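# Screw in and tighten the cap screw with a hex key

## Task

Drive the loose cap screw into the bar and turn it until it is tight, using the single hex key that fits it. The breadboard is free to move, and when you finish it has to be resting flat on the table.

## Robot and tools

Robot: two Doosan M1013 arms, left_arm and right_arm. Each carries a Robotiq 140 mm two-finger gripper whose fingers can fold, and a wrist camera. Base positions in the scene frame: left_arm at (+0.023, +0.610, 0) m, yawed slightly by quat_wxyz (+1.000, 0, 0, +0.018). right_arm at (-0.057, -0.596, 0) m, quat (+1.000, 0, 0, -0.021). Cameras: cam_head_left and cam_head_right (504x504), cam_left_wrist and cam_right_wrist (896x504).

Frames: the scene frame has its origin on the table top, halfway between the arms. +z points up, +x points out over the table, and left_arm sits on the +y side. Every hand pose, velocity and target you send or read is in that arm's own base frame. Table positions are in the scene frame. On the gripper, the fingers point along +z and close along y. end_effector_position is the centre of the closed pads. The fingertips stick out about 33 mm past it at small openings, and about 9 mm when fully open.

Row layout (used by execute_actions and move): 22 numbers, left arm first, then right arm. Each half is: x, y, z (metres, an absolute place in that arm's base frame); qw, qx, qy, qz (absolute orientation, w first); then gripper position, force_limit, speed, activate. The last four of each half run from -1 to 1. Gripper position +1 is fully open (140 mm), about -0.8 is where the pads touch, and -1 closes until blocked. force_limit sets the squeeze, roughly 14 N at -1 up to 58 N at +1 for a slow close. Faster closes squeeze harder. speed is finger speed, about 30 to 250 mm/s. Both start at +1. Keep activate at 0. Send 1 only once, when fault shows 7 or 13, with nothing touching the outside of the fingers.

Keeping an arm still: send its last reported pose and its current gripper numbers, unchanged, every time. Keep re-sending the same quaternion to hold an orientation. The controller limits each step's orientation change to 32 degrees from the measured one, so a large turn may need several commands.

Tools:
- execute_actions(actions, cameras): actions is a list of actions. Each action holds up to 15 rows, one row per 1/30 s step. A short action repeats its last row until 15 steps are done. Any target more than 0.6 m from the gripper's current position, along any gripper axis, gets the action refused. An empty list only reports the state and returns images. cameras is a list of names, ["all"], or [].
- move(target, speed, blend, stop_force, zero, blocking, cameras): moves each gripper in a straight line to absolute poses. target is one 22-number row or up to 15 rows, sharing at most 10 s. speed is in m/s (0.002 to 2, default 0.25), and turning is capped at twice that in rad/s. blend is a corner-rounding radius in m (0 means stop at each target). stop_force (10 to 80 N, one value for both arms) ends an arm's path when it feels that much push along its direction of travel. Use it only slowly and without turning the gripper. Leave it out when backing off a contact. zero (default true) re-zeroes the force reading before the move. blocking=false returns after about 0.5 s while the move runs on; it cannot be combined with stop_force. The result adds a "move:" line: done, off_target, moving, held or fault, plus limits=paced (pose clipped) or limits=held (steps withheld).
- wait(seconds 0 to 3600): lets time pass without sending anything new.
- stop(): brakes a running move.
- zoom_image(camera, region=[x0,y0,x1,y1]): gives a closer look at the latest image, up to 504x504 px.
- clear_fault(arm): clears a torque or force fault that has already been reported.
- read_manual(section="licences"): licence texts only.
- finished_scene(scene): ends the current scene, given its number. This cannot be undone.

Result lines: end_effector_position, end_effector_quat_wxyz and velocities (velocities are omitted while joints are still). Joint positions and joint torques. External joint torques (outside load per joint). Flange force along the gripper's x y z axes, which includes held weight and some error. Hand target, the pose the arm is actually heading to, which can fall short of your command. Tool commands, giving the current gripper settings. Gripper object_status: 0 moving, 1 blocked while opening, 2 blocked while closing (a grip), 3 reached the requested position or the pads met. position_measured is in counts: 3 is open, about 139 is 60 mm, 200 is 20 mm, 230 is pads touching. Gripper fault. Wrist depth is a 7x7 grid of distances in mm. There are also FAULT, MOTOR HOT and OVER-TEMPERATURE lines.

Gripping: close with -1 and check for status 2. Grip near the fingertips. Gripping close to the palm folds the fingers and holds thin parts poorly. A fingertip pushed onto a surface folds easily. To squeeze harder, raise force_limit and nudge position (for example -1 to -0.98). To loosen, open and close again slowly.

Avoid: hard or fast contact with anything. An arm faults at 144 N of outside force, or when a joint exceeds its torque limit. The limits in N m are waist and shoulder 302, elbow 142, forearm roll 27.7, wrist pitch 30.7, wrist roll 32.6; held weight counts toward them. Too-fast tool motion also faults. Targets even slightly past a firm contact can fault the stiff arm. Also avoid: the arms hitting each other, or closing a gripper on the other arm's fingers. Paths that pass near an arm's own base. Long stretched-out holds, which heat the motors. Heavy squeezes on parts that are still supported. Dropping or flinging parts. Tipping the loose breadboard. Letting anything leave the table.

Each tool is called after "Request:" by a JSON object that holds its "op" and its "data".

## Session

Request:
{"op": "execute_actions", "data": {"actions": []}}

Scene clock: 0.00 s.
left_arm: end_effector_position=(+0.2818, -0.4306, +0.3616) position_measured=3 object_status=3 fault=0 end_effector_quat_wxyz=(-0.211, -0.484, +0.839, -0.128) | right_arm: end_effector_position=(+1.1364, +0.2358, +0.1853) position_measured=3 object_status=3 fault=0 end_effector_quat_wxyz=(+0.029, +0.937, -0.168, +0.305)
Joint positions: left_arm=[-0.757 -0.141 1.915 -0.507 1.271 3.038] | right_arm=[0.26 0.806 0.993 -0.412 0.832 2.385]
Joint velocities: within noise
Joint torques (N m): no reading
External joint torques (N m): no reading
Flange force (N): no reading
Wrist depth (mm): cam_left_wrist=[541 551 538 535 532 542 - / 537 - - 543 - 527 - / - - 477 516 513 511 510 / 513 125 495 504 497 138 117 / - 108 475 - - - 104 / - 101 490 470 488 508 104 / - - 470 472 - - -] | cam_right_wrist=[395 389 385 382 380 372 367 / 374 373 - 364 359 360 351 / 358 356 350 345 345 334 336 / 344 129 336 334 328 136 325 / 86 119 325 320 317 139 98 / - 309 308 307 303 301 94 / - 300 298 297 293 291 77]
Hand target: left_arm +0.2818, -0.4306, +0.3616; -0.211, -0.484, +0.839, -0.128 | right_arm +1.1364, +0.2358, +0.1853; +0.029, +0.937, -0.168, +0.305
Tool commands: left_gripper/position=+1.0 left_gripper/force_limit=+1.0 left_gripper/speed=+1.0 left_gripper/activate=+0.0 right_gripper/position=+1.0 right_gripper/force_limit=+1.0 right_gripper/speed=+1.0 right_gripper/activate=+0.0

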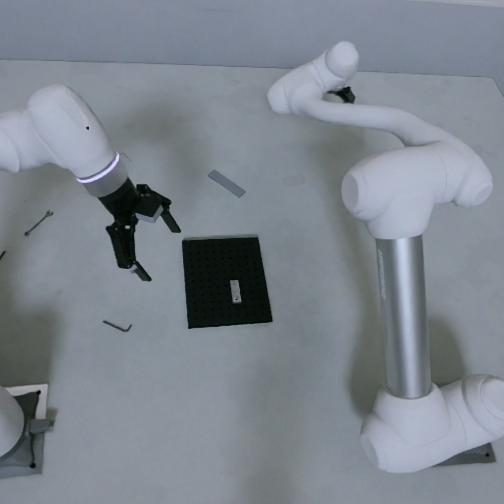

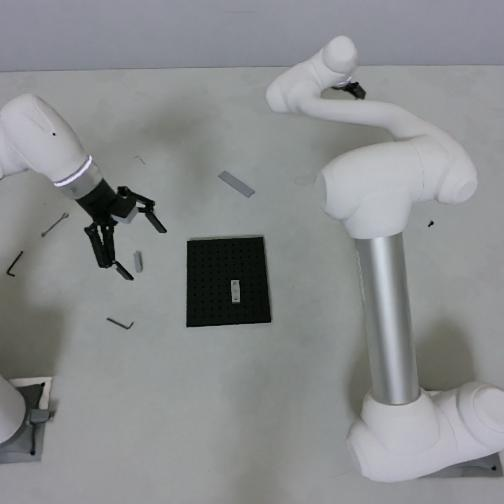

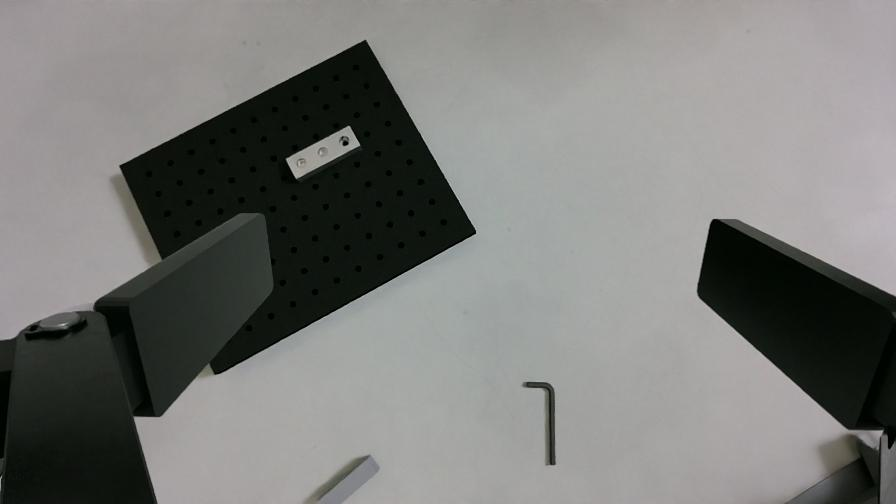

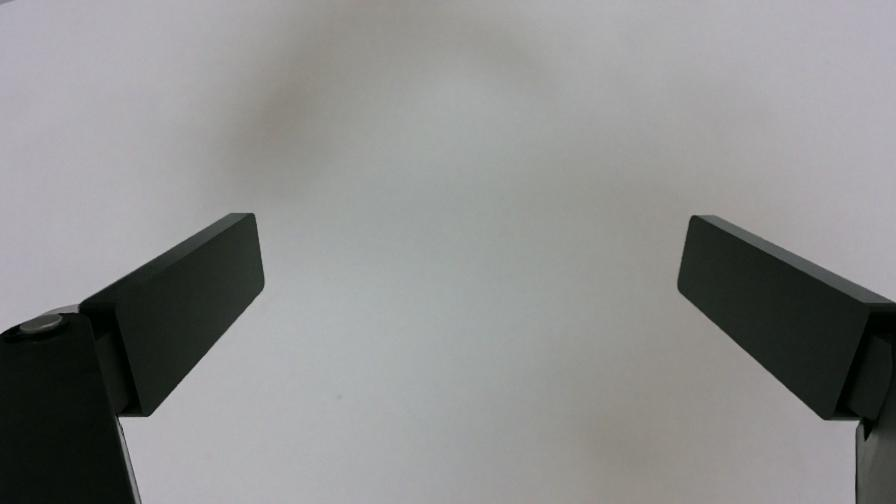

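Request:
{"op": "zoom_image", "data": {"camera": "cam_head_right", "region": [395, 200, 465, 250]}}

Request:
{"op": "zoom_image", "data": {"camera": "cam_left_wrist", "region": [270, 110, 380, 200]}}

Request:
{"op": "zoom_image", "data": {"camera": "cam_head_right", "region": [0, 140, 200, 340]}}

Scaled by 7.200 from the camera's image (finer frame: 720x720).

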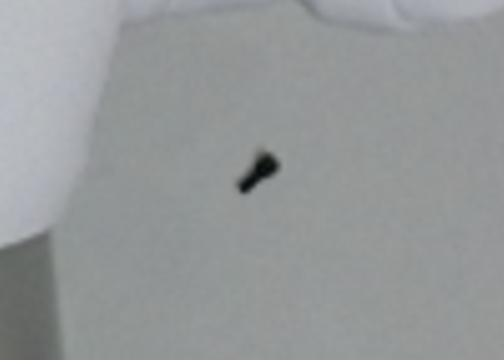

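Scaled by 4.582 from the camera's image (finer frame: 1280x720).

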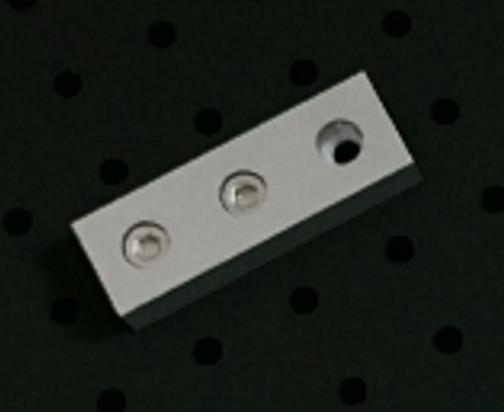

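Scaled by 2.520 from the camera's image (finer frame: 720x720).

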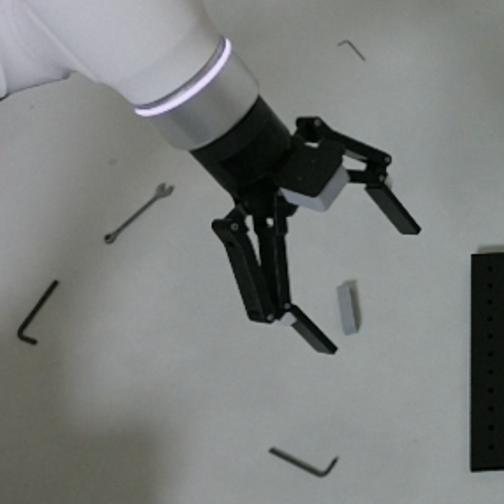

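Request:
{"op": "move", "data": {"target": [0.36,-0.05,0.38,0,1,0,0,1,1,1,0, 0.64,-0.105,0.16,0,0,1,0,1,1,1,0], "speed": 0.4, "cameras": ["all"]}}

Scene clock: 16.43 s.
left_arm: end_effector_position=(+0.3600, -0.0500, +0.3800) position_measured=3 object_status=3 fault=0 end_effector_quat_wxyz=(+0.000, +1.000, +0.000, +0.000) | right_arm: end_effector_position=(+0.6400, -0.1050, +0.1600) position_measured=3 object_status=3 fault=0 end_effector_quat_wxyz=(+0.000, +0.000, +1.000, +0.000)
Joint positions: left_arm=[-0.233 -0.322 1.943 0 1.521 1.338] | right_arm=[-0.216 0.25 1.806 0 1.086 4.497]
Joint torques (N m): left_arm=[4.29 -12.55 -43.13 4.21 0.36 0.44] | right_arm=[0.07 -58.57 -37.04 4.22 -0.48 0.04]
External joint torques (N m): left_arm=[-4.33 3.49 1.11 0.1 -0.42 -0.44] | right_arm=[0.08 -4.93 -0.42 -0.37 0.52 -0.04]
Flange force (N): left_arm=[2.0 13.5 3.0] | right_arm=[6.1 1.1 -5.2]
Wrist depth (mm): cam_left_wrist=[465 461 - 480 461 453 459 / 468 - - - - - 498 / - 514 - 517 511 509 519 / 543 125 - 520 533 140 116 / - 116 - - - 131 104 / - 412 495 551 614 - 104 / - 395 411 441 - - -] | cam_right_wrist=[264 265 265 270 266 266 265 / 284 278 279 278 279 278 280 / 295 294 294 293 294 295 294 / 307 129 311 310 309 136 306 / 86 119 330 331 330 139 98 / - 347 351 350 351 349 94 / - 376 369 374 375 372 -]
Hand target: left_arm +0.3600, -0.0500, +0.3800; +0.000, +1.000, +0.000, +0.000 | right_arm +0.6400, -0.1050, +0.1600; +0.000, +0.000, +1.000, +0.000
Off the commanded pose: left_arm 0.000 m, 0 deg | right_arm 0.000 m, 0 deg.
move: done

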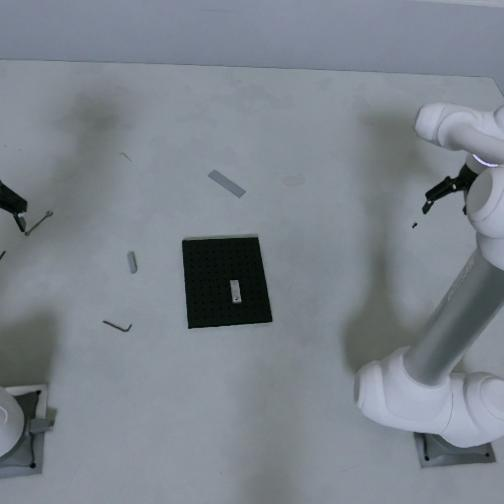

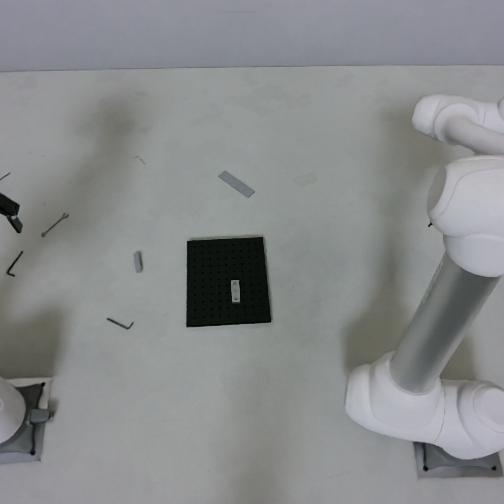

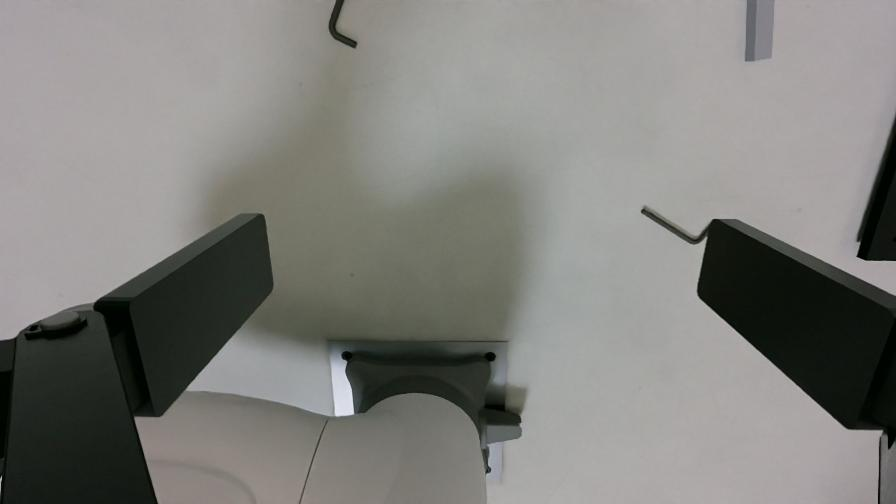

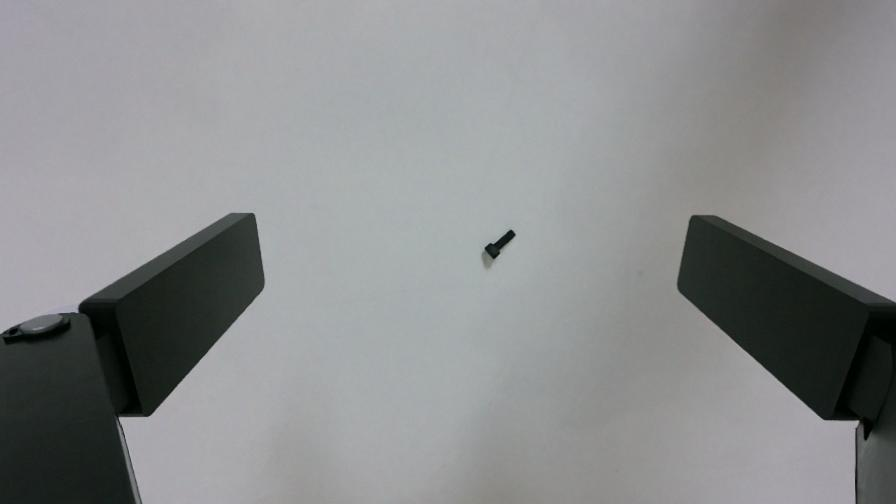

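Request:
{"op": "move", "data": {"target": [0.30,-0.20,0.20,0,1,0,0,1,1,1,0, 0.6972,-0.0919,0.10,0,0.8988,-0.4384,0,-0.2,-1,0,0], "speed": 0.4, "cameras": ["cam_left_wrist","cam_right_wrist","cam_head_left"]}}

Request:
{"op": "zoom_image", "data": {"camera": "cam_right_wrist", "region": [370, 130, 590, 330]}}

Request:
{"op": "zoom_image", "data": {"camera": "cam_head_left", "region": [180, 230, 280, 330]}}

Scene clock: 29.90 s.
left_arm: end_effector_position=(+0.3000, -0.2001, +0.2000) position_measured=3 object_status=3 fault=0 end_effector_quat_wxyz=(+0.000, +1.000, +0.000, +0.000) | right_arm: end_effector_position=(+0.6972, -0.0918, +0.1000) position_measured=154 object_status=3 fault=0 end_effector_quat_wxyz=(+0.000, +0.899, -0.438, +0.000)
Joint positions: left_arm=[-0.684 -0.252 2.228 0 1.166 0.887] | right_arm=[-0.18 0.377 1.752 0 1.012 2.298]
Joint torques (N m): left_arm=[4.16 -16.12 -39.62 3.91 0.34 0.42] | right_arm=[0.62 -68.8 -35.48 3.96 -0.58 0.02]
External joint torques (N m): left_arm=[-4.09 3.35 0.93 0.09 -0.39 -0.42] | right_arm=[-0.67 -5.37 -0.36 -0.31 0.54 -0.02]
Flange force (N): left_arm=[-3.5 12.7 4.8] | right_arm=[-3.9 5.2 -5.9]
Wrist depth (mm): cam_left_wrist=[298 305 306 290 295 300 297 / - 315 318 315 - 312 307 / 341 - 335 - 344 322 330 / - 125 356 351 349 150 338 / - 108 - 379 367 368 104 / - 387 397 392 391 390 104 / - 358 389 - - 421 -] | cam_right_wrist=[209 209 209 210 210 211 212 / 219 219 220 221 222 222 223 / 231 231 232 233 234 235 235 / 245 246 240 247 137 248 250 / 257 81 91 264 118 88 258 / - 69 65 281 - - 70 / - 72 - 301 - - -]
Hand target: left_arm +0.3000, -0.2000, +0.2000; +0.000, +1.000, +0.000, +0.000 | right_arm +0.6972, -0.0919, +0.1000; +0.000, +0.899, -0.438, +0.000
Off the commanded pose: left_arm 0.000 m, 0 deg | right_arm 0.000 m, 0 deg.
move: done
Images, in order (width x height): cam_head_left 504x504, cam_left_wrist 896x504, cam_right_wrist 896x504.

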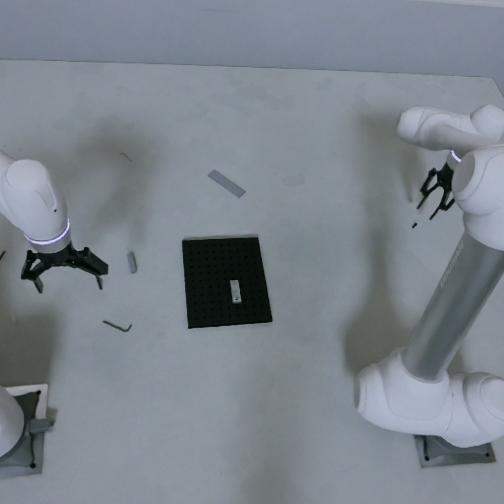

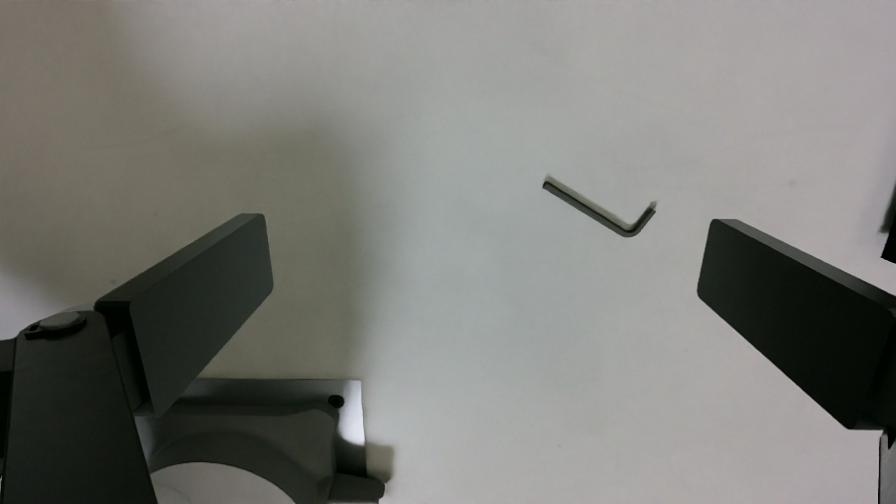

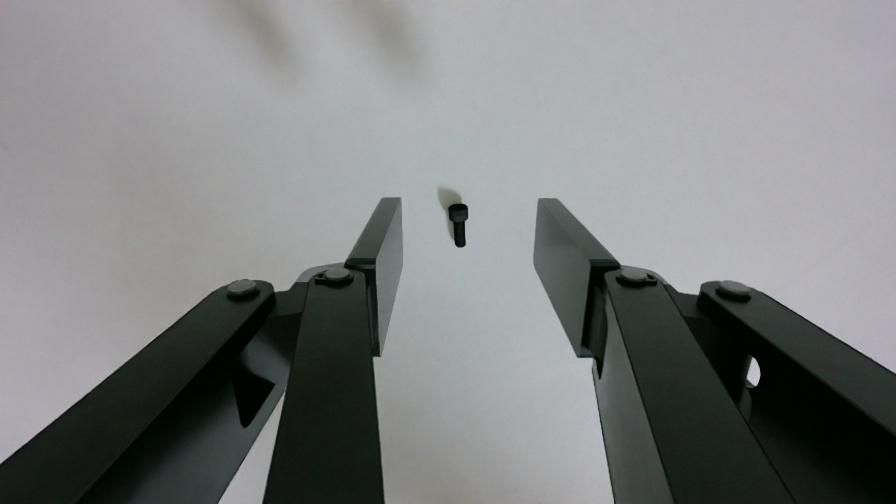

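Scaled by 2.291 from the camera's image (finer frame: 1280x720).

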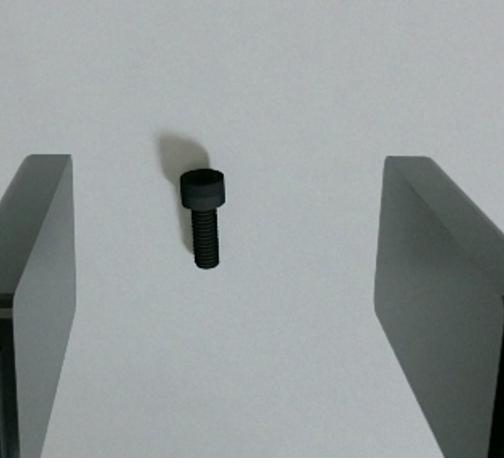

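Scaled by 5.040 from the camera's image (finer frame: 720x720).

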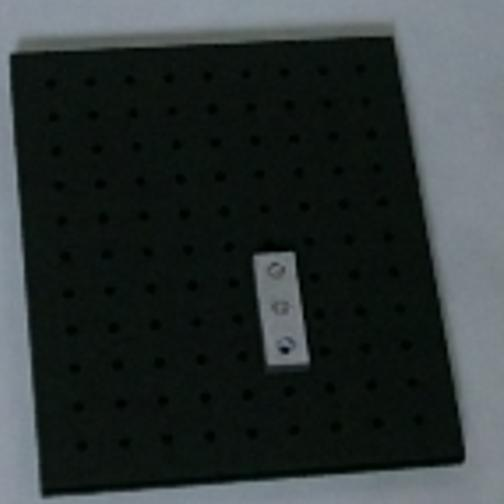

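Request:
{"op": "move", "data": {"target": [[0.2691,-0.2849,0.10,0,0.4962,-0.8682,0,-0.2,-1,0,0, 0.7003,-0.0912,0.06,-0.0180,0.9098,-0.4127,-0.0397,-0.2,-1,0,0],[0.2691,-0.2849,0.098,0,0.4962,-0.8682,0,-0.2,-1,0,0, 0.7003,-0.0912,0.0353,-0.0180,0.9098,-0.4127,-0.0397,-0.2,-1,0,0]], "speed": [0.3,0.05], "cameras": ["cam_left_wrist","cam_right_wrist"]}}

Request:
{"op": "zoom_image", "data": {"camera": "cam_left_wrist", "region": [370, 50, 590, 270]}}

Request:
{"op": "zoom_image", "data": {"camera": "cam_right_wrist", "region": [370, 130, 590, 330]}}

Scene clock: 49.20 s.
left_arm: end_effector_position=(+0.2691, -0.2849, +0.0980) position_measured=154 object_status=3 fault=0 end_effector_quat_wxyz=(+0.000, -0.496, +0.868, +0.000) | right_arm: end_effector_position=(+0.7003, -0.0912, +0.0353) position_measured=154 object_status=3 fault=0 end_effector_quat_wxyz=(-0.018, +0.910, -0.413, -0.040)
Joint positions: left_arm=[-0.902 -0.087 2.31 0 0.918 2.772] | right_arm=[-0.203 0.472 1.748 0.063 0.992 2.183]
Joint torques (N m): left_arm=[4.5 -28.11 -34.2 3.3 0.39 0.43] | right_arm=[0.1 -75.44 -33.42 3.93 -0.47 -0.07]
External joint torques (N m): left_arm=[-4.65 3.81 0.8 0.09 -0.42 -0.43] | right_arm=[-0.11 -5.47 -0.32 -0.38 0.62 0.07]
Flange force (N): left_arm=[13.7 -0.6 6.9] | right_arm=[-5.0 3.9 -6.2]
Wrist depth (mm): cam_left_wrist=[- - 209 210 207 210 207 / - 224 221 219 - 218 - / - 229 - - - - - / - - - 243 158 242 - / 245 78 83 258 - 91 - / - - - - - - - / - - - 287 289 - -] | cam_right_wrist=[145 145 145 146 146 147 147 / 155 155 155 155 156 154 157 / 165 165 166 166 167 168 168 / 177 178 121 177 137 180 181 / 188 81 91 194 118 88 190 / - 69 65 211 212 - 70 / - 72 - 227 - - -]
Hand target: left_arm +0.2691, -0.2849, +0.0980; +0.000, -0.496, +0.868, +0.000 | right_arm +0.7003, -0.0912, +0.0353; -0.018, +0.910, -0.413, -0.040
Off the commanded pose: left_arm 0.000 m, 0 deg | right_arm 0.000 m, 0 deg.
move: done

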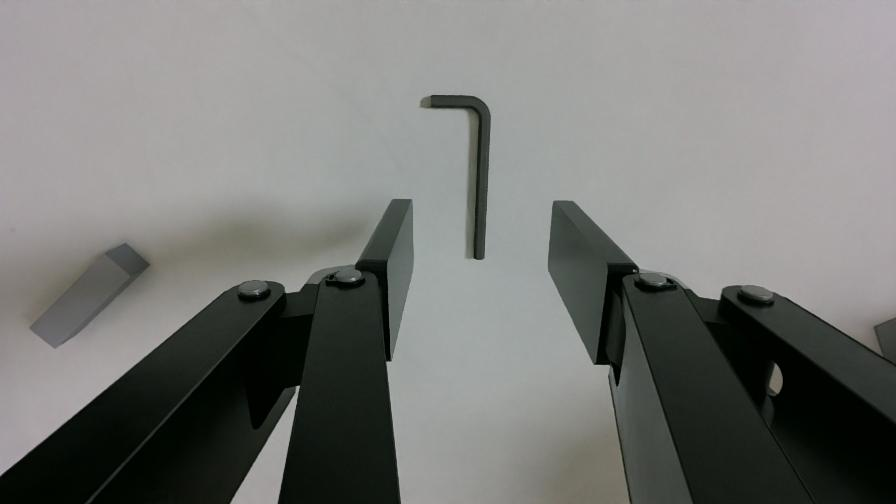

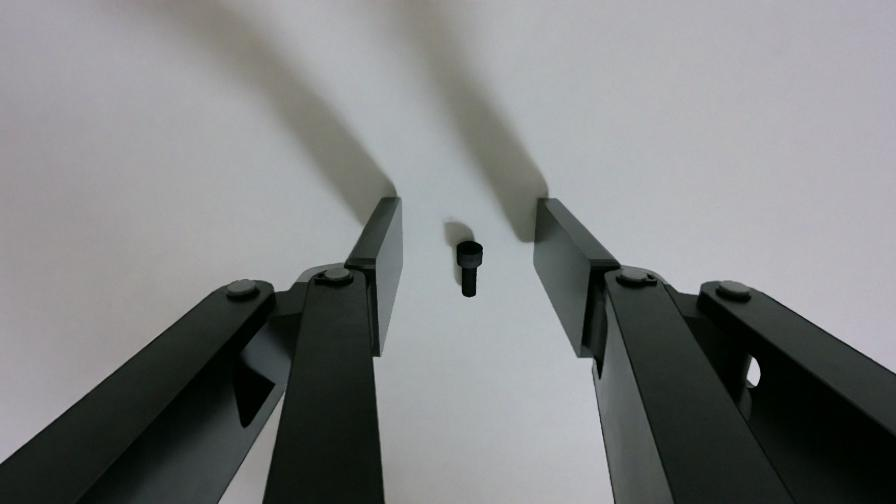

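Scaled by 2.291 from the camera's image (finer frame: 1280x720).

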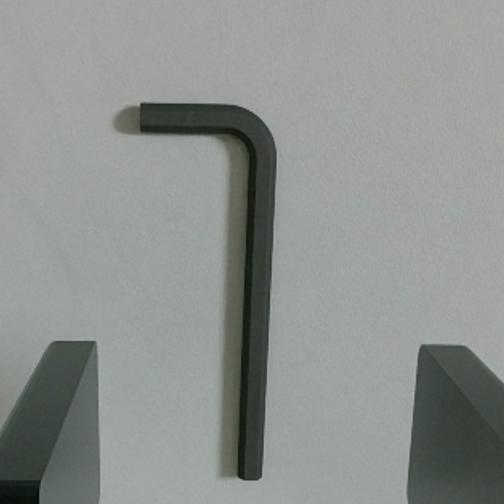

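Scaled by 2.291 from the camera's image (finer frame: 1280x720).

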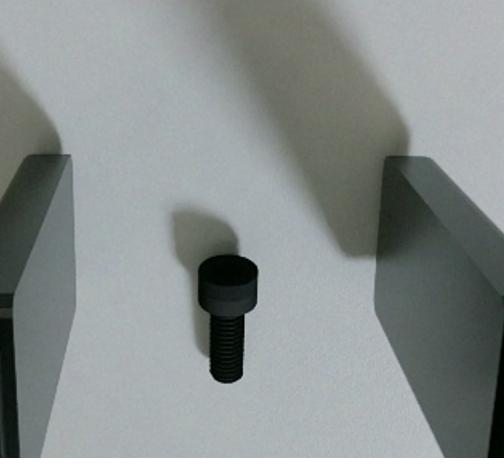

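Request:
{"op": "move", "data": {"target": [[0.2691,-0.2849,0.035,0,0.4962,-0.8682,0,-0.2,-1,0,0, 0.7003,-0.0912,0.0353,-0.0180,0.9098,-0.4127,-0.0397,-0.2,-1,0,0],[0.2691,-0.2849,0.035,0,0.4962,-0.8682,0,-1,-0.1,-1,0, 0.7003,-0.0912,0.0353,-0.0180,0.9098,-0.4127,-0.0397,-1,-1,-1,0]], "speed": [0.08,0.05], "cameras": ["cam_left_wrist","cam_right_wrist"]}}

Request:
{"op": "zoom_image", "data": {"camera": "cam_right_wrist", "region": [370, 130, 590, 330]}}

Scene clock: 58.60 s.
left_arm: end_effector_position=(+0.2691, -0.2849, +0.0350) position_measured=223 object_status=0 fault=0 end_effector_quat_wxyz=(+0.000, -0.496, +0.868, +0.000) | right_arm: end_effector_position=(+0.7003, -0.0912, +0.0353) position_measured=216 object_status=2 fault=0 end_effector_quat_wxyz=(-0.018, +0.910, -0.413, -0.040)
Joint positions: left_arm=[-0.902 0.008 2.373 0 0.761 2.772] | right_arm=[-0.203 0.472 1.748 0.063 0.992 2.183]
Joint torques (N m): left_arm=[4.36 -30.55 -26.62 2.78 0.47 0.45] | right_arm=[-0.36 -75.07 -33.15 3.85 -0.38 0]
External joint torques (N m): left_arm=[-4.23 0.69 -2.38 0.17 -0.5 -0.45] | right_arm=[0.46 -6.27 -0.67 -0.28 0.53 -0.01]
Flange force (N): left_arm=[12.6 -0.5 0.3] | right_arm=[-5.8 3.6 -7.0]
Wrist depth (mm): cam_left_wrist=[- 152 153 - - 152 152 / - - 162 159 - 158 - / 170 - 169 167 - - - / 179 - 179 137 175 173 176 / - - 87 - 94 - - / - - - - - - - / - - - - - 70 -] | cam_right_wrist=[145 145 146 146 146 147 148 / 154 155 155 156 156 155 157 / 166 166 166 166 167 168 168 / 177 178 178 134 176 180 178 / 191 189 - 81 92 86 199 / 204 - - 66 - 74 205 / - - - - - - -]
Hand target: left_arm +0.2691, -0.2849, +0.0350; +0.000, -0.496, +0.868, +0.000 | right_arm +0.7003, -0.0912, +0.0353; -0.018, +0.910, -0.413, -0.040
Off the commanded pose: left_arm 0.000 m, 0 deg | right_arm 0.000 m, 0 deg.
move: done

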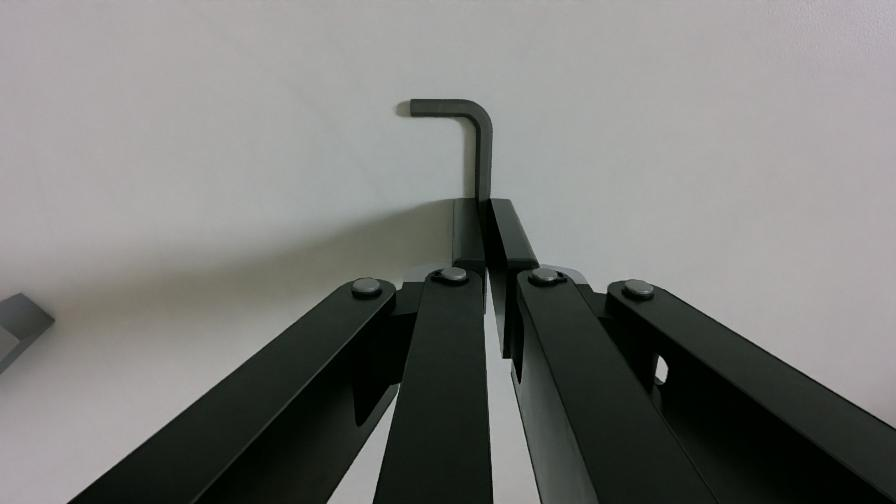

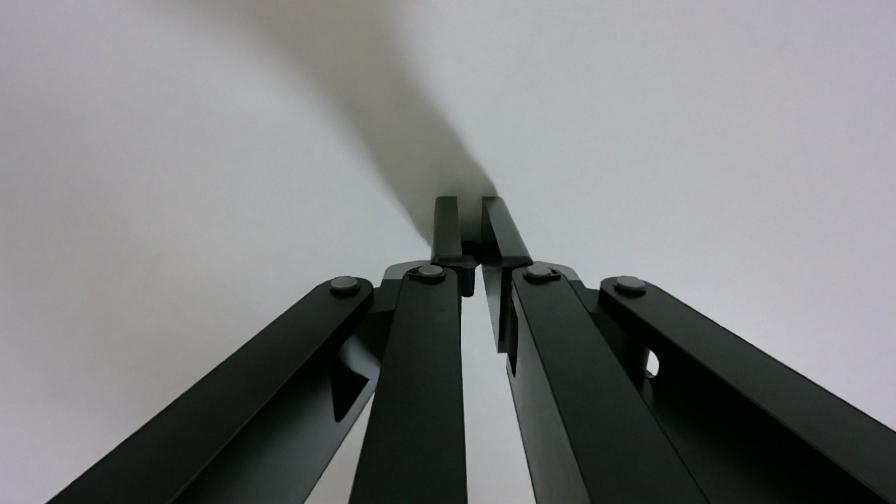

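Scaled by 2.291 from the camera's image (finer frame: 1280x720).

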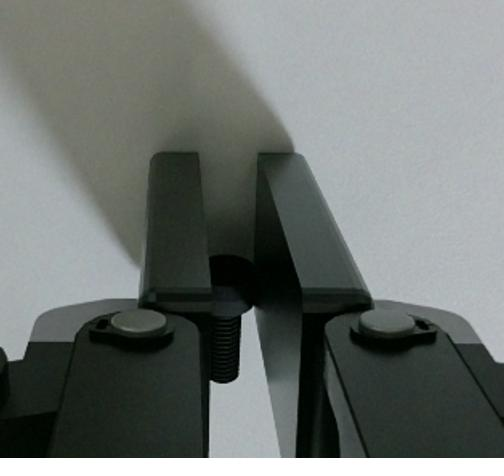

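Request:
{"op": "move", "data": {"target": [[0.2691,-0.2849,0.10,0,0.4962,-0.8682,0,-1,-0.1,-1,0, 0.7003,-0.0912,0.12,-0.0180,0.9098,-0.4127,-0.0397,-1,-1,-1,0],[0.36,-0.27,0.20,0,0.8192,-0.5736,0,-1,-0.1,-1,0, 0.60,0.25,0.20,0,0.9994,0.0349,0,-1,-1,-1,0],[0.45,-0.25,0.27,0.2195,0.7568,-0.5299,0.3135,-1,-0.1,-1,0, 0.46,0.42,0.20,0,0.8829,0.4695,0,-1,-1,-1,0],[0.50,-0.25,0.30,0.4056,0.5792,-0.4056,0.5792,-1,-0.1,-1,0, 0.377,0.55,0.17,0,0.8387,0.5446,0,-1,-1,-1,0]], "speed": [0.1,0.35,0.35,0.35], "blend": [0.02,0.05,0.05,0], "cameras": ["cam_left_wrist","cam_right_wrist"]}}

Request:
{"op": "zoom_image", "data": {"camera": "cam_right_wrist", "region": [380, 60, 580, 260]}}

Scene clock: 76.37 s.
left_arm: end_effector_position=(+0.5000, -0.2499, +0.3000) position_measured=223 object_status=2 fault=0 end_effector_quat_wxyz=(+0.406, +0.579, -0.406, +0.579) | right_arm: end_effector_position=(+0.3770, +0.5500, +0.1700) position_measured=216 object_status=2 fault=0 end_effector_quat_wxyz=(+0.000, +0.839, +0.545, +0.000)
Joint positions: left_arm=[0.072 0.133 2.426 -1.804 1.42 4.148] | right_arm=[0.918 0.269 1.761 0 1.112 1.337]
Joint torques (N m): left_arm=[3.75 -36.74 -20.8 -2.32 2.92 0.4] | right_arm=[-0.22 -61 -37.78 4.12 -0.59 0.06]
External joint torques (N m): left_arm=[-3.87 2.67 0.42 0.3 -0.57 -0.4] | right_arm=[0.07 -4.46 -0.25 -0.21 0.53 -0.06]
Flange force (N): left_arm=[-4.2 -0.3 10.1] | right_arm=[-5.7 -1.1 -4.4]
Wrist depth (mm): cam_left_wrist=[1151 - - - 2658 2410 398 / - - - 3223 2410 2503 429 / - - - 1371 - - 448 / - 1011 980 119 - - 460 / - - 83 - 94 - - / - - - - - - - / - - - - - 70 -] | cam_right_wrist=[271 271 249 248 249 251 254 / 287 287 266 261 264 265 266 / 303 302 301 276 279 298 304 / - 320 321 117 317 323 326 / 341 337 - 81 92 81 346 / 361 - - 65 - 74 360 / - - - - - - -]
Hand target: left_arm +0.5000, -0.2500, +0.3000; +0.406, +0.579, -0.406, +0.579 | right_arm +0.3770, +0.5500, +0.1700; +0.000, +0.839, +0.545, +0.000
Off the commanded pose: left_arm 0.000 m, 0 deg | right_arm 0.000 m, 0 deg.
move: done

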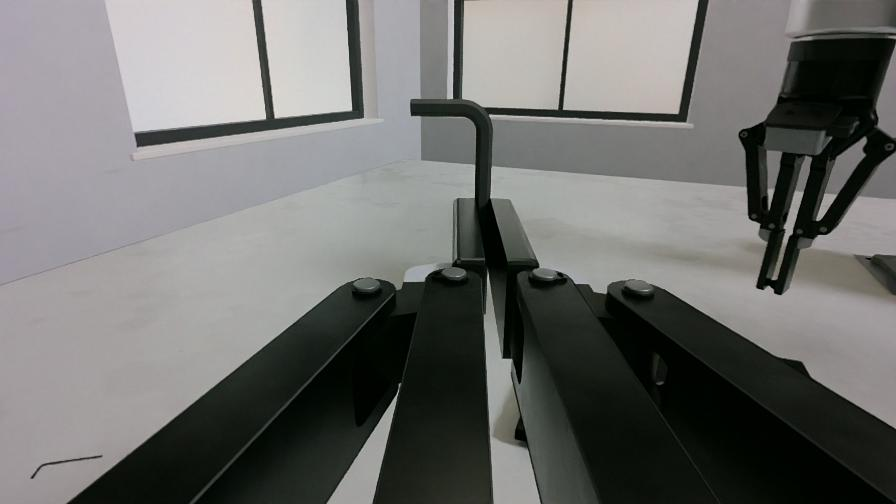

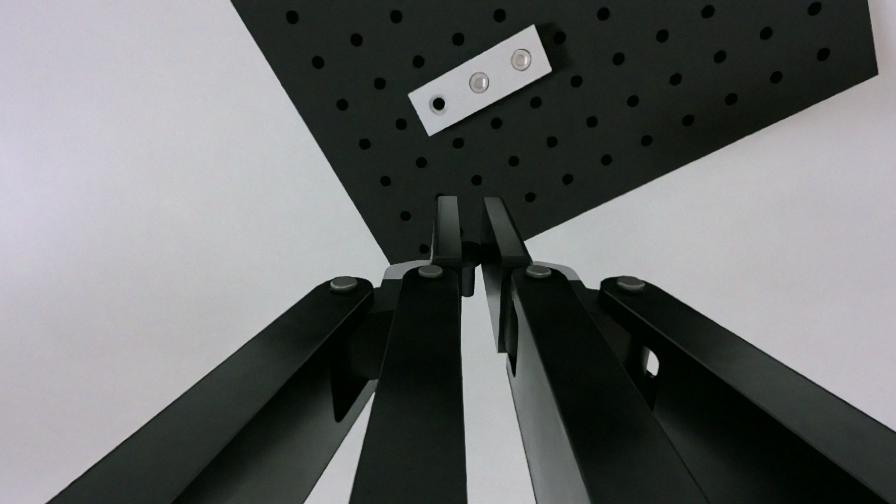

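Scaled by 2.520 from the camera's image (finer frame: 1280x720).

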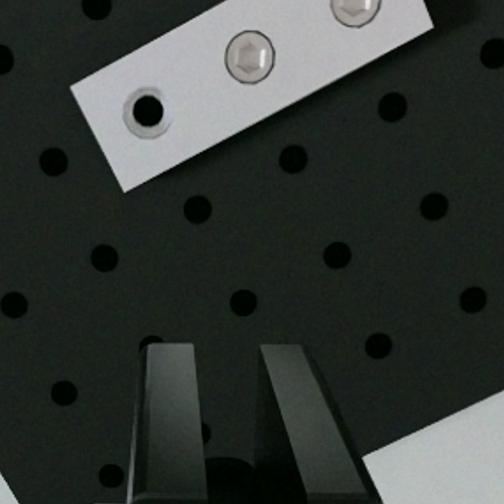

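Request:
{"op": "move", "data": {"target": [[0.50,-0.25,0.30,0.4056,0.5792,-0.4056,0.5792,-1,-0.1,-1,0, 0.375,0.545,0.17,-0.1638,0.8012,0.5203,0.2522,-1,-1,-1,0],[0.50,-0.25,0.30,0.4056,0.5792,-0.4056,0.5792,-1,-0.1,-1,0, 0.3705,0.5674,0.10,-0.3427,0.6518,0.4232,0.5278,-1,-1,-1,0],[0.50,-0.25,0.30,0.4056,0.5792,-0.4056,0.5792,-1,-0.1,-1,0, 0.3705,0.5674,0.083,-0.3427,0.6518,0.4232,0.5278,-1,-1,-1,0]], "speed": [0.25,0.25,0.06], "blend": [0.03,0.01,0], "cameras": ["cam_left_wrist","cam_right_wrist"]}}

Request:
{"op": "zoom_image", "data": {"camera": "cam_right_wrist", "region": [390, 180, 550, 400]}}

Scene clock: 89.83 s.
left_arm: end_effector_position=(+0.5000, -0.2500, +0.3000) position_measured=223 object_status=2 fault=0 end_effector_quat_wxyz=(+0.406, +0.579, -0.406, +0.579) | right_arm: end_effector_position=(+0.3705, +0.5674, +0.0830) position_measured=216 object_status=2 fault=0 end_effector_quat_wxyz=(-0.343, +0.652, +0.423, +0.528)
Joint positions: left_arm=[0.072 0.134 2.426 -1.804 1.42 4.148] | right_arm=[0.753 0.469 2.532 2.727 1.232 -1.513]
Joint torques (N m): left_arm=[3.95 -37.7 -20.8 -2.36 2.93 0.41] | right_arm=[-0.33 -53.09 -10.22 -0.18 2.23 -0.07]
External joint torques (N m): left_arm=[-4.07 3.65 0.41 0.34 -0.58 -0.41] | right_arm=[0.14 -4.14 0.09 -0.21 0.51 0.07]
Flange force (N): left_arm=[-6.2 -1.6 10.8] | right_arm=[9.7 -0.4 -4.5]
Wrist depth (mm): cam_left_wrist=[- 1816 1868 2714 2578 - - / - - 2282 3144 2686 2833 691 / - - - - 1696 868 695 / - - 966 113 113 - 595 / 661 693 83 - 94 541 533 / - - - - - - - / - - - - - 70 -] | cam_right_wrist=[779 1091 1072 2391 - - 935 / 521 572 585 584 589 532 531 / 388 - 391 392 331 369 393 / 295 295 262 116 249 250 251 / 243 247 - 81 92 86 201 / 205 - - 69 - 74 174 / - - - - - - -]
Hand target: left_arm +0.5000, -0.2500, +0.3000; +0.406, +0.579, -0.406, +0.579 | right_arm +0.3705, +0.5674, +0.0830; -0.343, +0.652, +0.423, +0.528
Off the commanded pose: left_arm 0.000 m, 0 deg | right_arm 0.000 m, 0 deg.
move: done; blend cut to 0.0085 m at target 2

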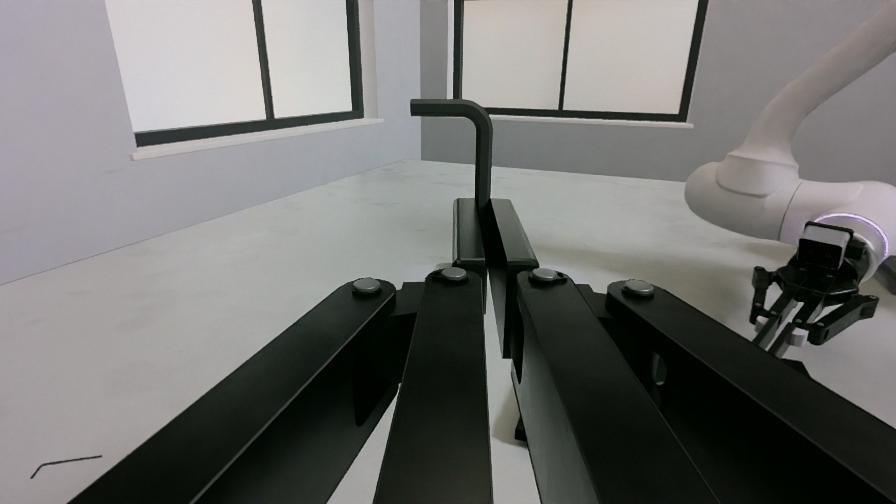

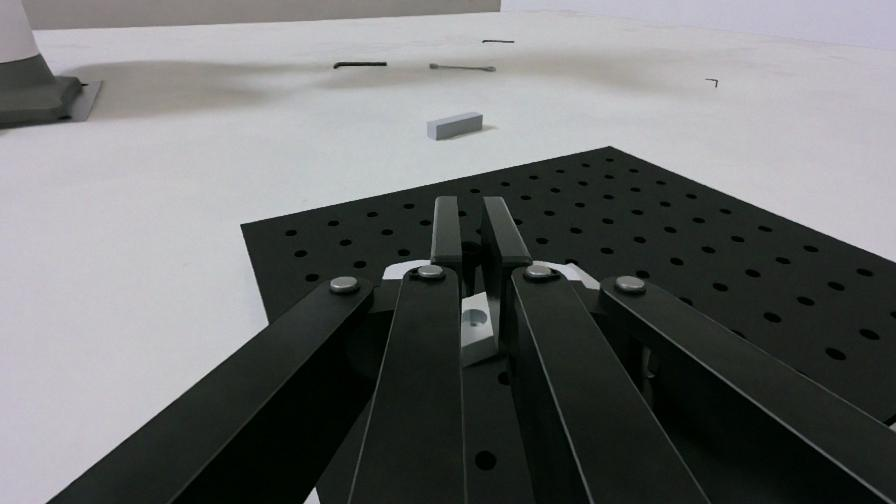

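Scaled by 2.291 from the camera's image (finer frame: 1280x720).

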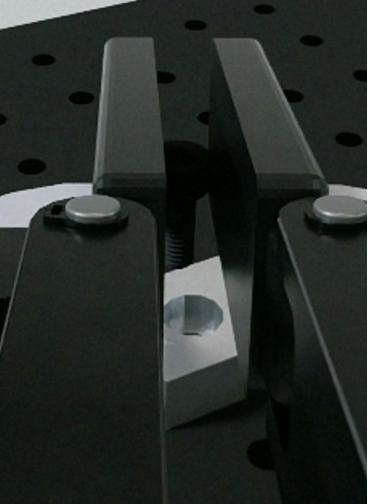

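Request:
{"op": "move", "data": {"target": [0.50,-0.25,0.30,0.4056,0.5792,-0.4056,0.5792,-1,-0.1,-1,0, 0.3728,0.5664,0.073,-0.3427,0.6518,0.4232,0.5278,-1,-1,-1,0], "speed": 0.05, "cameras": ["cam_right_wrist"]}}

Request:
{"op": "zoom_image", "data": {"camera": "cam_right_wrist", "region": [420, 200, 520, 360]}}

Scene clock: 103.27 s.
left_arm: end_effector_position=(+0.5000, -0.2500, +0.3000) position_measured=223 object_status=2 fault=0 end_effector_quat_wxyz=(+0.406, +0.579, -0.406, +0.579) | right_arm: end_effector_position=(+0.3728, +0.5664, +0.0730) position_measured=216 object_status=2 fault=0 end_effector_quat_wxyz=(-0.343, +0.652, +0.423, +0.528)
Joint positions: left_arm=[0.072 0.134 2.426 -1.804 1.42 4.148] | right_arm=[0.746 0.497 2.53 2.724 1.257 -1.523]
Joint torques (N m): left_arm=[4.37 -37.8 -20.82 -2.33 2.92 0.44] | right_arm=[-0.16 -53.52 -9.25 0.05 1.25 0]
External joint torques (N m): left_arm=[-4.48 3.73 0.41 0.3 -0.57 -0.44] | right_arm=[0.1 -5.29 -0.07 -0.39 1.5 0]
Flange force (N): left_arm=[-6.3 -1.4 11.9] | right_arm=[10.1 -0.1 -6.0]
Wrist depth (mm): cam_left_wrist=[- - - 2323 2578 2365 659 / - - - 3106 2802 2479 2242 / - 1632 1228 1357 1790 777 680 / - 1035 973 114 - - 612 / - - 83 - 94 - 532 / - - - - - - - / - - - - - 70 -] | cam_right_wrist=[999 860 866 983 - 914 - / 527 542 542 503 549 538 510 / 367 366 368 307 307 306 370 / 277 276 242 121 232 232 232 / 223 233 - 81 92 86 186 / 193 - - 66 - 74 160 / - - - - - - -]
Hand target: left_arm +0.5000, -0.2500, +0.3000; +0.406, +0.579, -0.406, +0.579 | right_arm +0.3728, +0.5664, +0.0730; -0.343, +0.652, +0.423, +0.528
Off the commanded pose: left_arm 0.000 m, 0 deg | right_arm 0.000 m, 0 deg.
move: done

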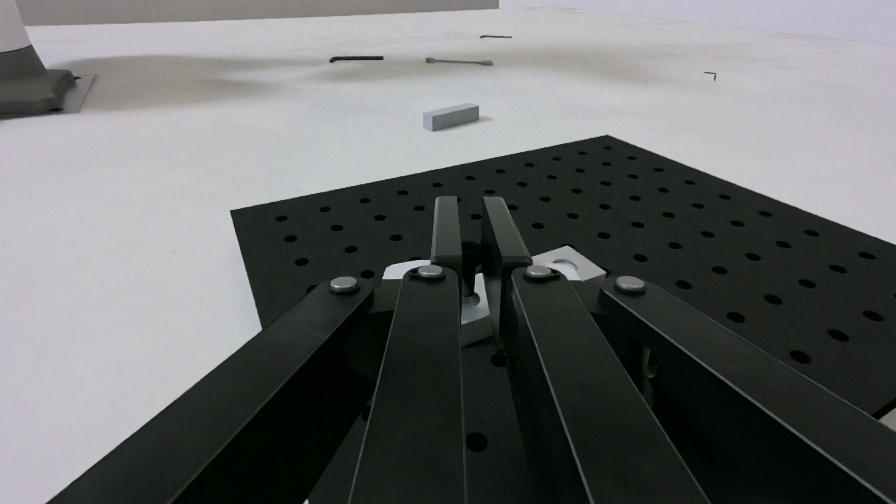

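Scaled by 3.150 from the camera's image (finer frame: 1280x720).

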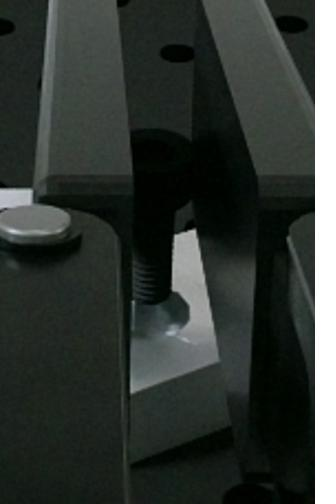

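Request:
{"op": "move", "data": {"target": [0.50,-0.25,0.30,0.4056,0.5792,-0.4056,0.5792,-1,-0.1,-1,0, 0.3728,0.5664,0.062,-0.3427,0.6518,0.4232,0.5278,-1,-1,-1,0], "speed": 0.01, "stop_force": 10, "cameras": ["cam_right_wrist"]}}

Request:
{"op": "zoom_image", "data": {"camera": "cam_right_wrist", "region": [420, 200, 520, 360]}}

Scene clock: 113.93 s.
left_arm: end_effector_position=(+0.5000, -0.2500, +0.3000) position_measured=223 object_status=2 fault=0 end_effector_quat_wxyz=(+0.406, +0.579, -0.406, +0.579) | right_arm: end_effector_position=(+0.3728, +0.5664, +0.0620) position_measured=216 object_status=2 fault=0 end_effector_quat_wxyz=(-0.343, +0.652, +0.423, +0.528)
Joint positions: left_arm=[0.072 0.134 2.426 -1.804 1.42 4.148] | right_arm=[0.746 0.528 2.529 2.727 1.284 -1.536]
Joint torques (N m): left_arm=[4.26 -37.9 -20.87 -2.36 2.92 0.45] | right_arm=[0.15 -54.28 -7.93 -0.11 1.2 -0.04]
External joint torques (N m): left_arm=[-4.12 3.73 0.46 0.34 -0.57 -0.45] | right_arm=[-0.17 -5.99 0.07 -0.14 1.54 0.04]
Flange force (N): left_arm=[-6.3 -1.5 10.9] | right_arm=[11.9 -0.2 -6.6]
Wrist depth (mm): cam_left_wrist=[1302 - - 2998 3438 2833 643 / 1289 - 2079 2963 3069 2242 670 / 1315 1508 1309 - - 763 - / 1205 - 951 114 843 895 623 / - - 83 - 94 706 554 / - - - - - - 564 / - - - - - 70 -] | cam_right_wrist=[911 931 960 1207 1162 - - / 520 497 503 461 471 463 445 / 315 339 263 280 280 280 343 / 257 257 222 121 200 212 211 / 207 215 - 81 93 86 170 / 178 - - 69 - 74 147 / - - - - - - -]
Hand target: left_arm +0.5000, -0.2500, +0.3000; +0.406, +0.579, -0.406, +0.579 | right_arm +0.3728, +0.5664, +0.0620; -0.343, +0.652, +0.423, +0.528
Off the commanded pose: left_arm 0.000 m, 0 deg | right_arm 0.000 m, 0 deg.
move: done

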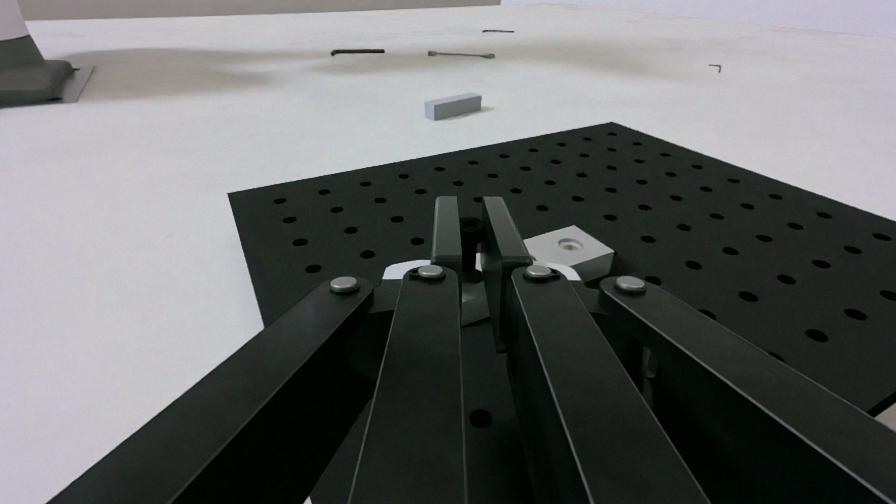

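Scaled by 3.150 from the camera's image (finer frame: 1280x720).

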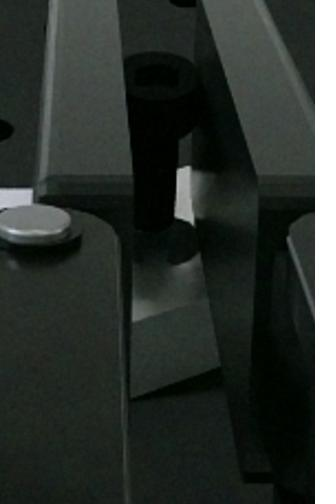

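Request:
{"op": "move", "data": {"target": [[0.50,-0.25,0.30,0.4056,0.5792,-0.4056,0.5792,-1,-0.1,-1,0, 0.3728,0.5664,0.067,-0.3427,0.6518,0.4232,0.5278,-1,-1,-1,0],[0.50,-0.25,0.30,0.4056,0.5792,-0.4056,0.5792,-1,-0.1,-1,0, 0.3719,0.5643,0.066,-0.3427,0.6518,0.4232,0.5278,-1,-1,-1,0]], "speed": 0.03, "cameras": ["cam_right_wrist"]}}

Request:
{"op": "zoom_image", "data": {"camera": "cam_right_wrist", "region": [420, 200, 520, 360]}}

Scene clock: 123.83 s.
left_arm: end_effector_position=(+0.5000, -0.2500, +0.3000) position_measured=223 object_status=2 fault=0 end_effector_quat_wxyz=(+0.406, +0.579, -0.406, +0.579) | right_arm: end_effector_position=(+0.3719, +0.5643, +0.0661) position_measured=216 object_status=2 fault=0 end_effector_quat_wxyz=(-0.343, +0.652, +0.423, +0.528)
Joint positions: left_arm=[0.072 0.134 2.426 -1.804 1.42 4.148] | right_arm=[0.744 0.516 2.534 2.724 1.277 -1.533]
Joint torques (N m): left_arm=[4.25 -37.99 -20.89 -2.36 2.94 0.43] | right_arm=[0.08 -53.87 -9.26 0.01 2.15 0]
External joint torques (N m): left_arm=[-4.37 3.95 0.53 0.34 -0.59 -0.43] | right_arm=[-0.16 -5.92 1.08 -0.27 0.6 0]
Flange force (N): left_arm=[-6.8 -1.5 11.6] | right_arm=[14.0 -0.2 -7.7]
Wrist depth (mm): cam_left_wrist=[1216 - 2223 3532 2387 2410 678 / - 1642 - 2528 2528 2604 - / - - 1417 1283 - 1296 699 / - - - 119 115 892 610 / 630 688 83 - 94 559 553 / - - - - - - - / - - - - - 70 -] | cam_right_wrist=[706 956 968 - 1019 1027 1351 / 506 516 526 522 426 519 517 / 346 357 349 290 291 293 349 / 262 251 228 121 208 220 221 / 204 221 - 81 92 86 177 / 183 - - 66 - 74 153 / - - - - - - -]
Hand target: left_arm +0.5000, -0.2500, +0.3000; +0.406, +0.579, -0.406, +0.579 | right_arm +0.3719, +0.5643, +0.0660; -0.343, +0.652, +0.423, +0.528
Off the commanded pose: left_arm 0.000 m, 0 deg | right_arm 0.000 m, 0 deg.
move: done

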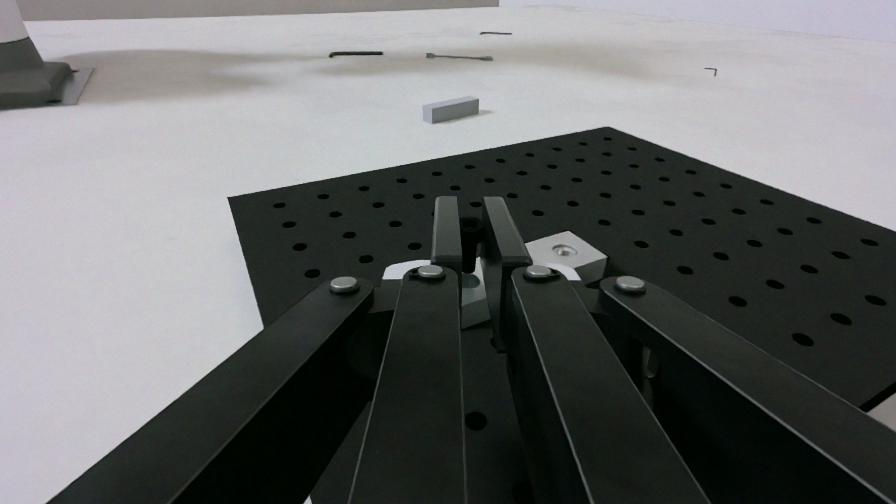

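Scaled by 3.150 from the camera's image (finer frame: 1280x720).

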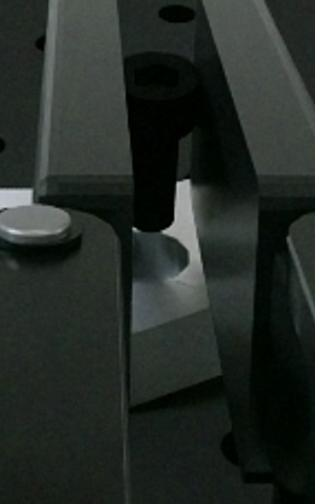

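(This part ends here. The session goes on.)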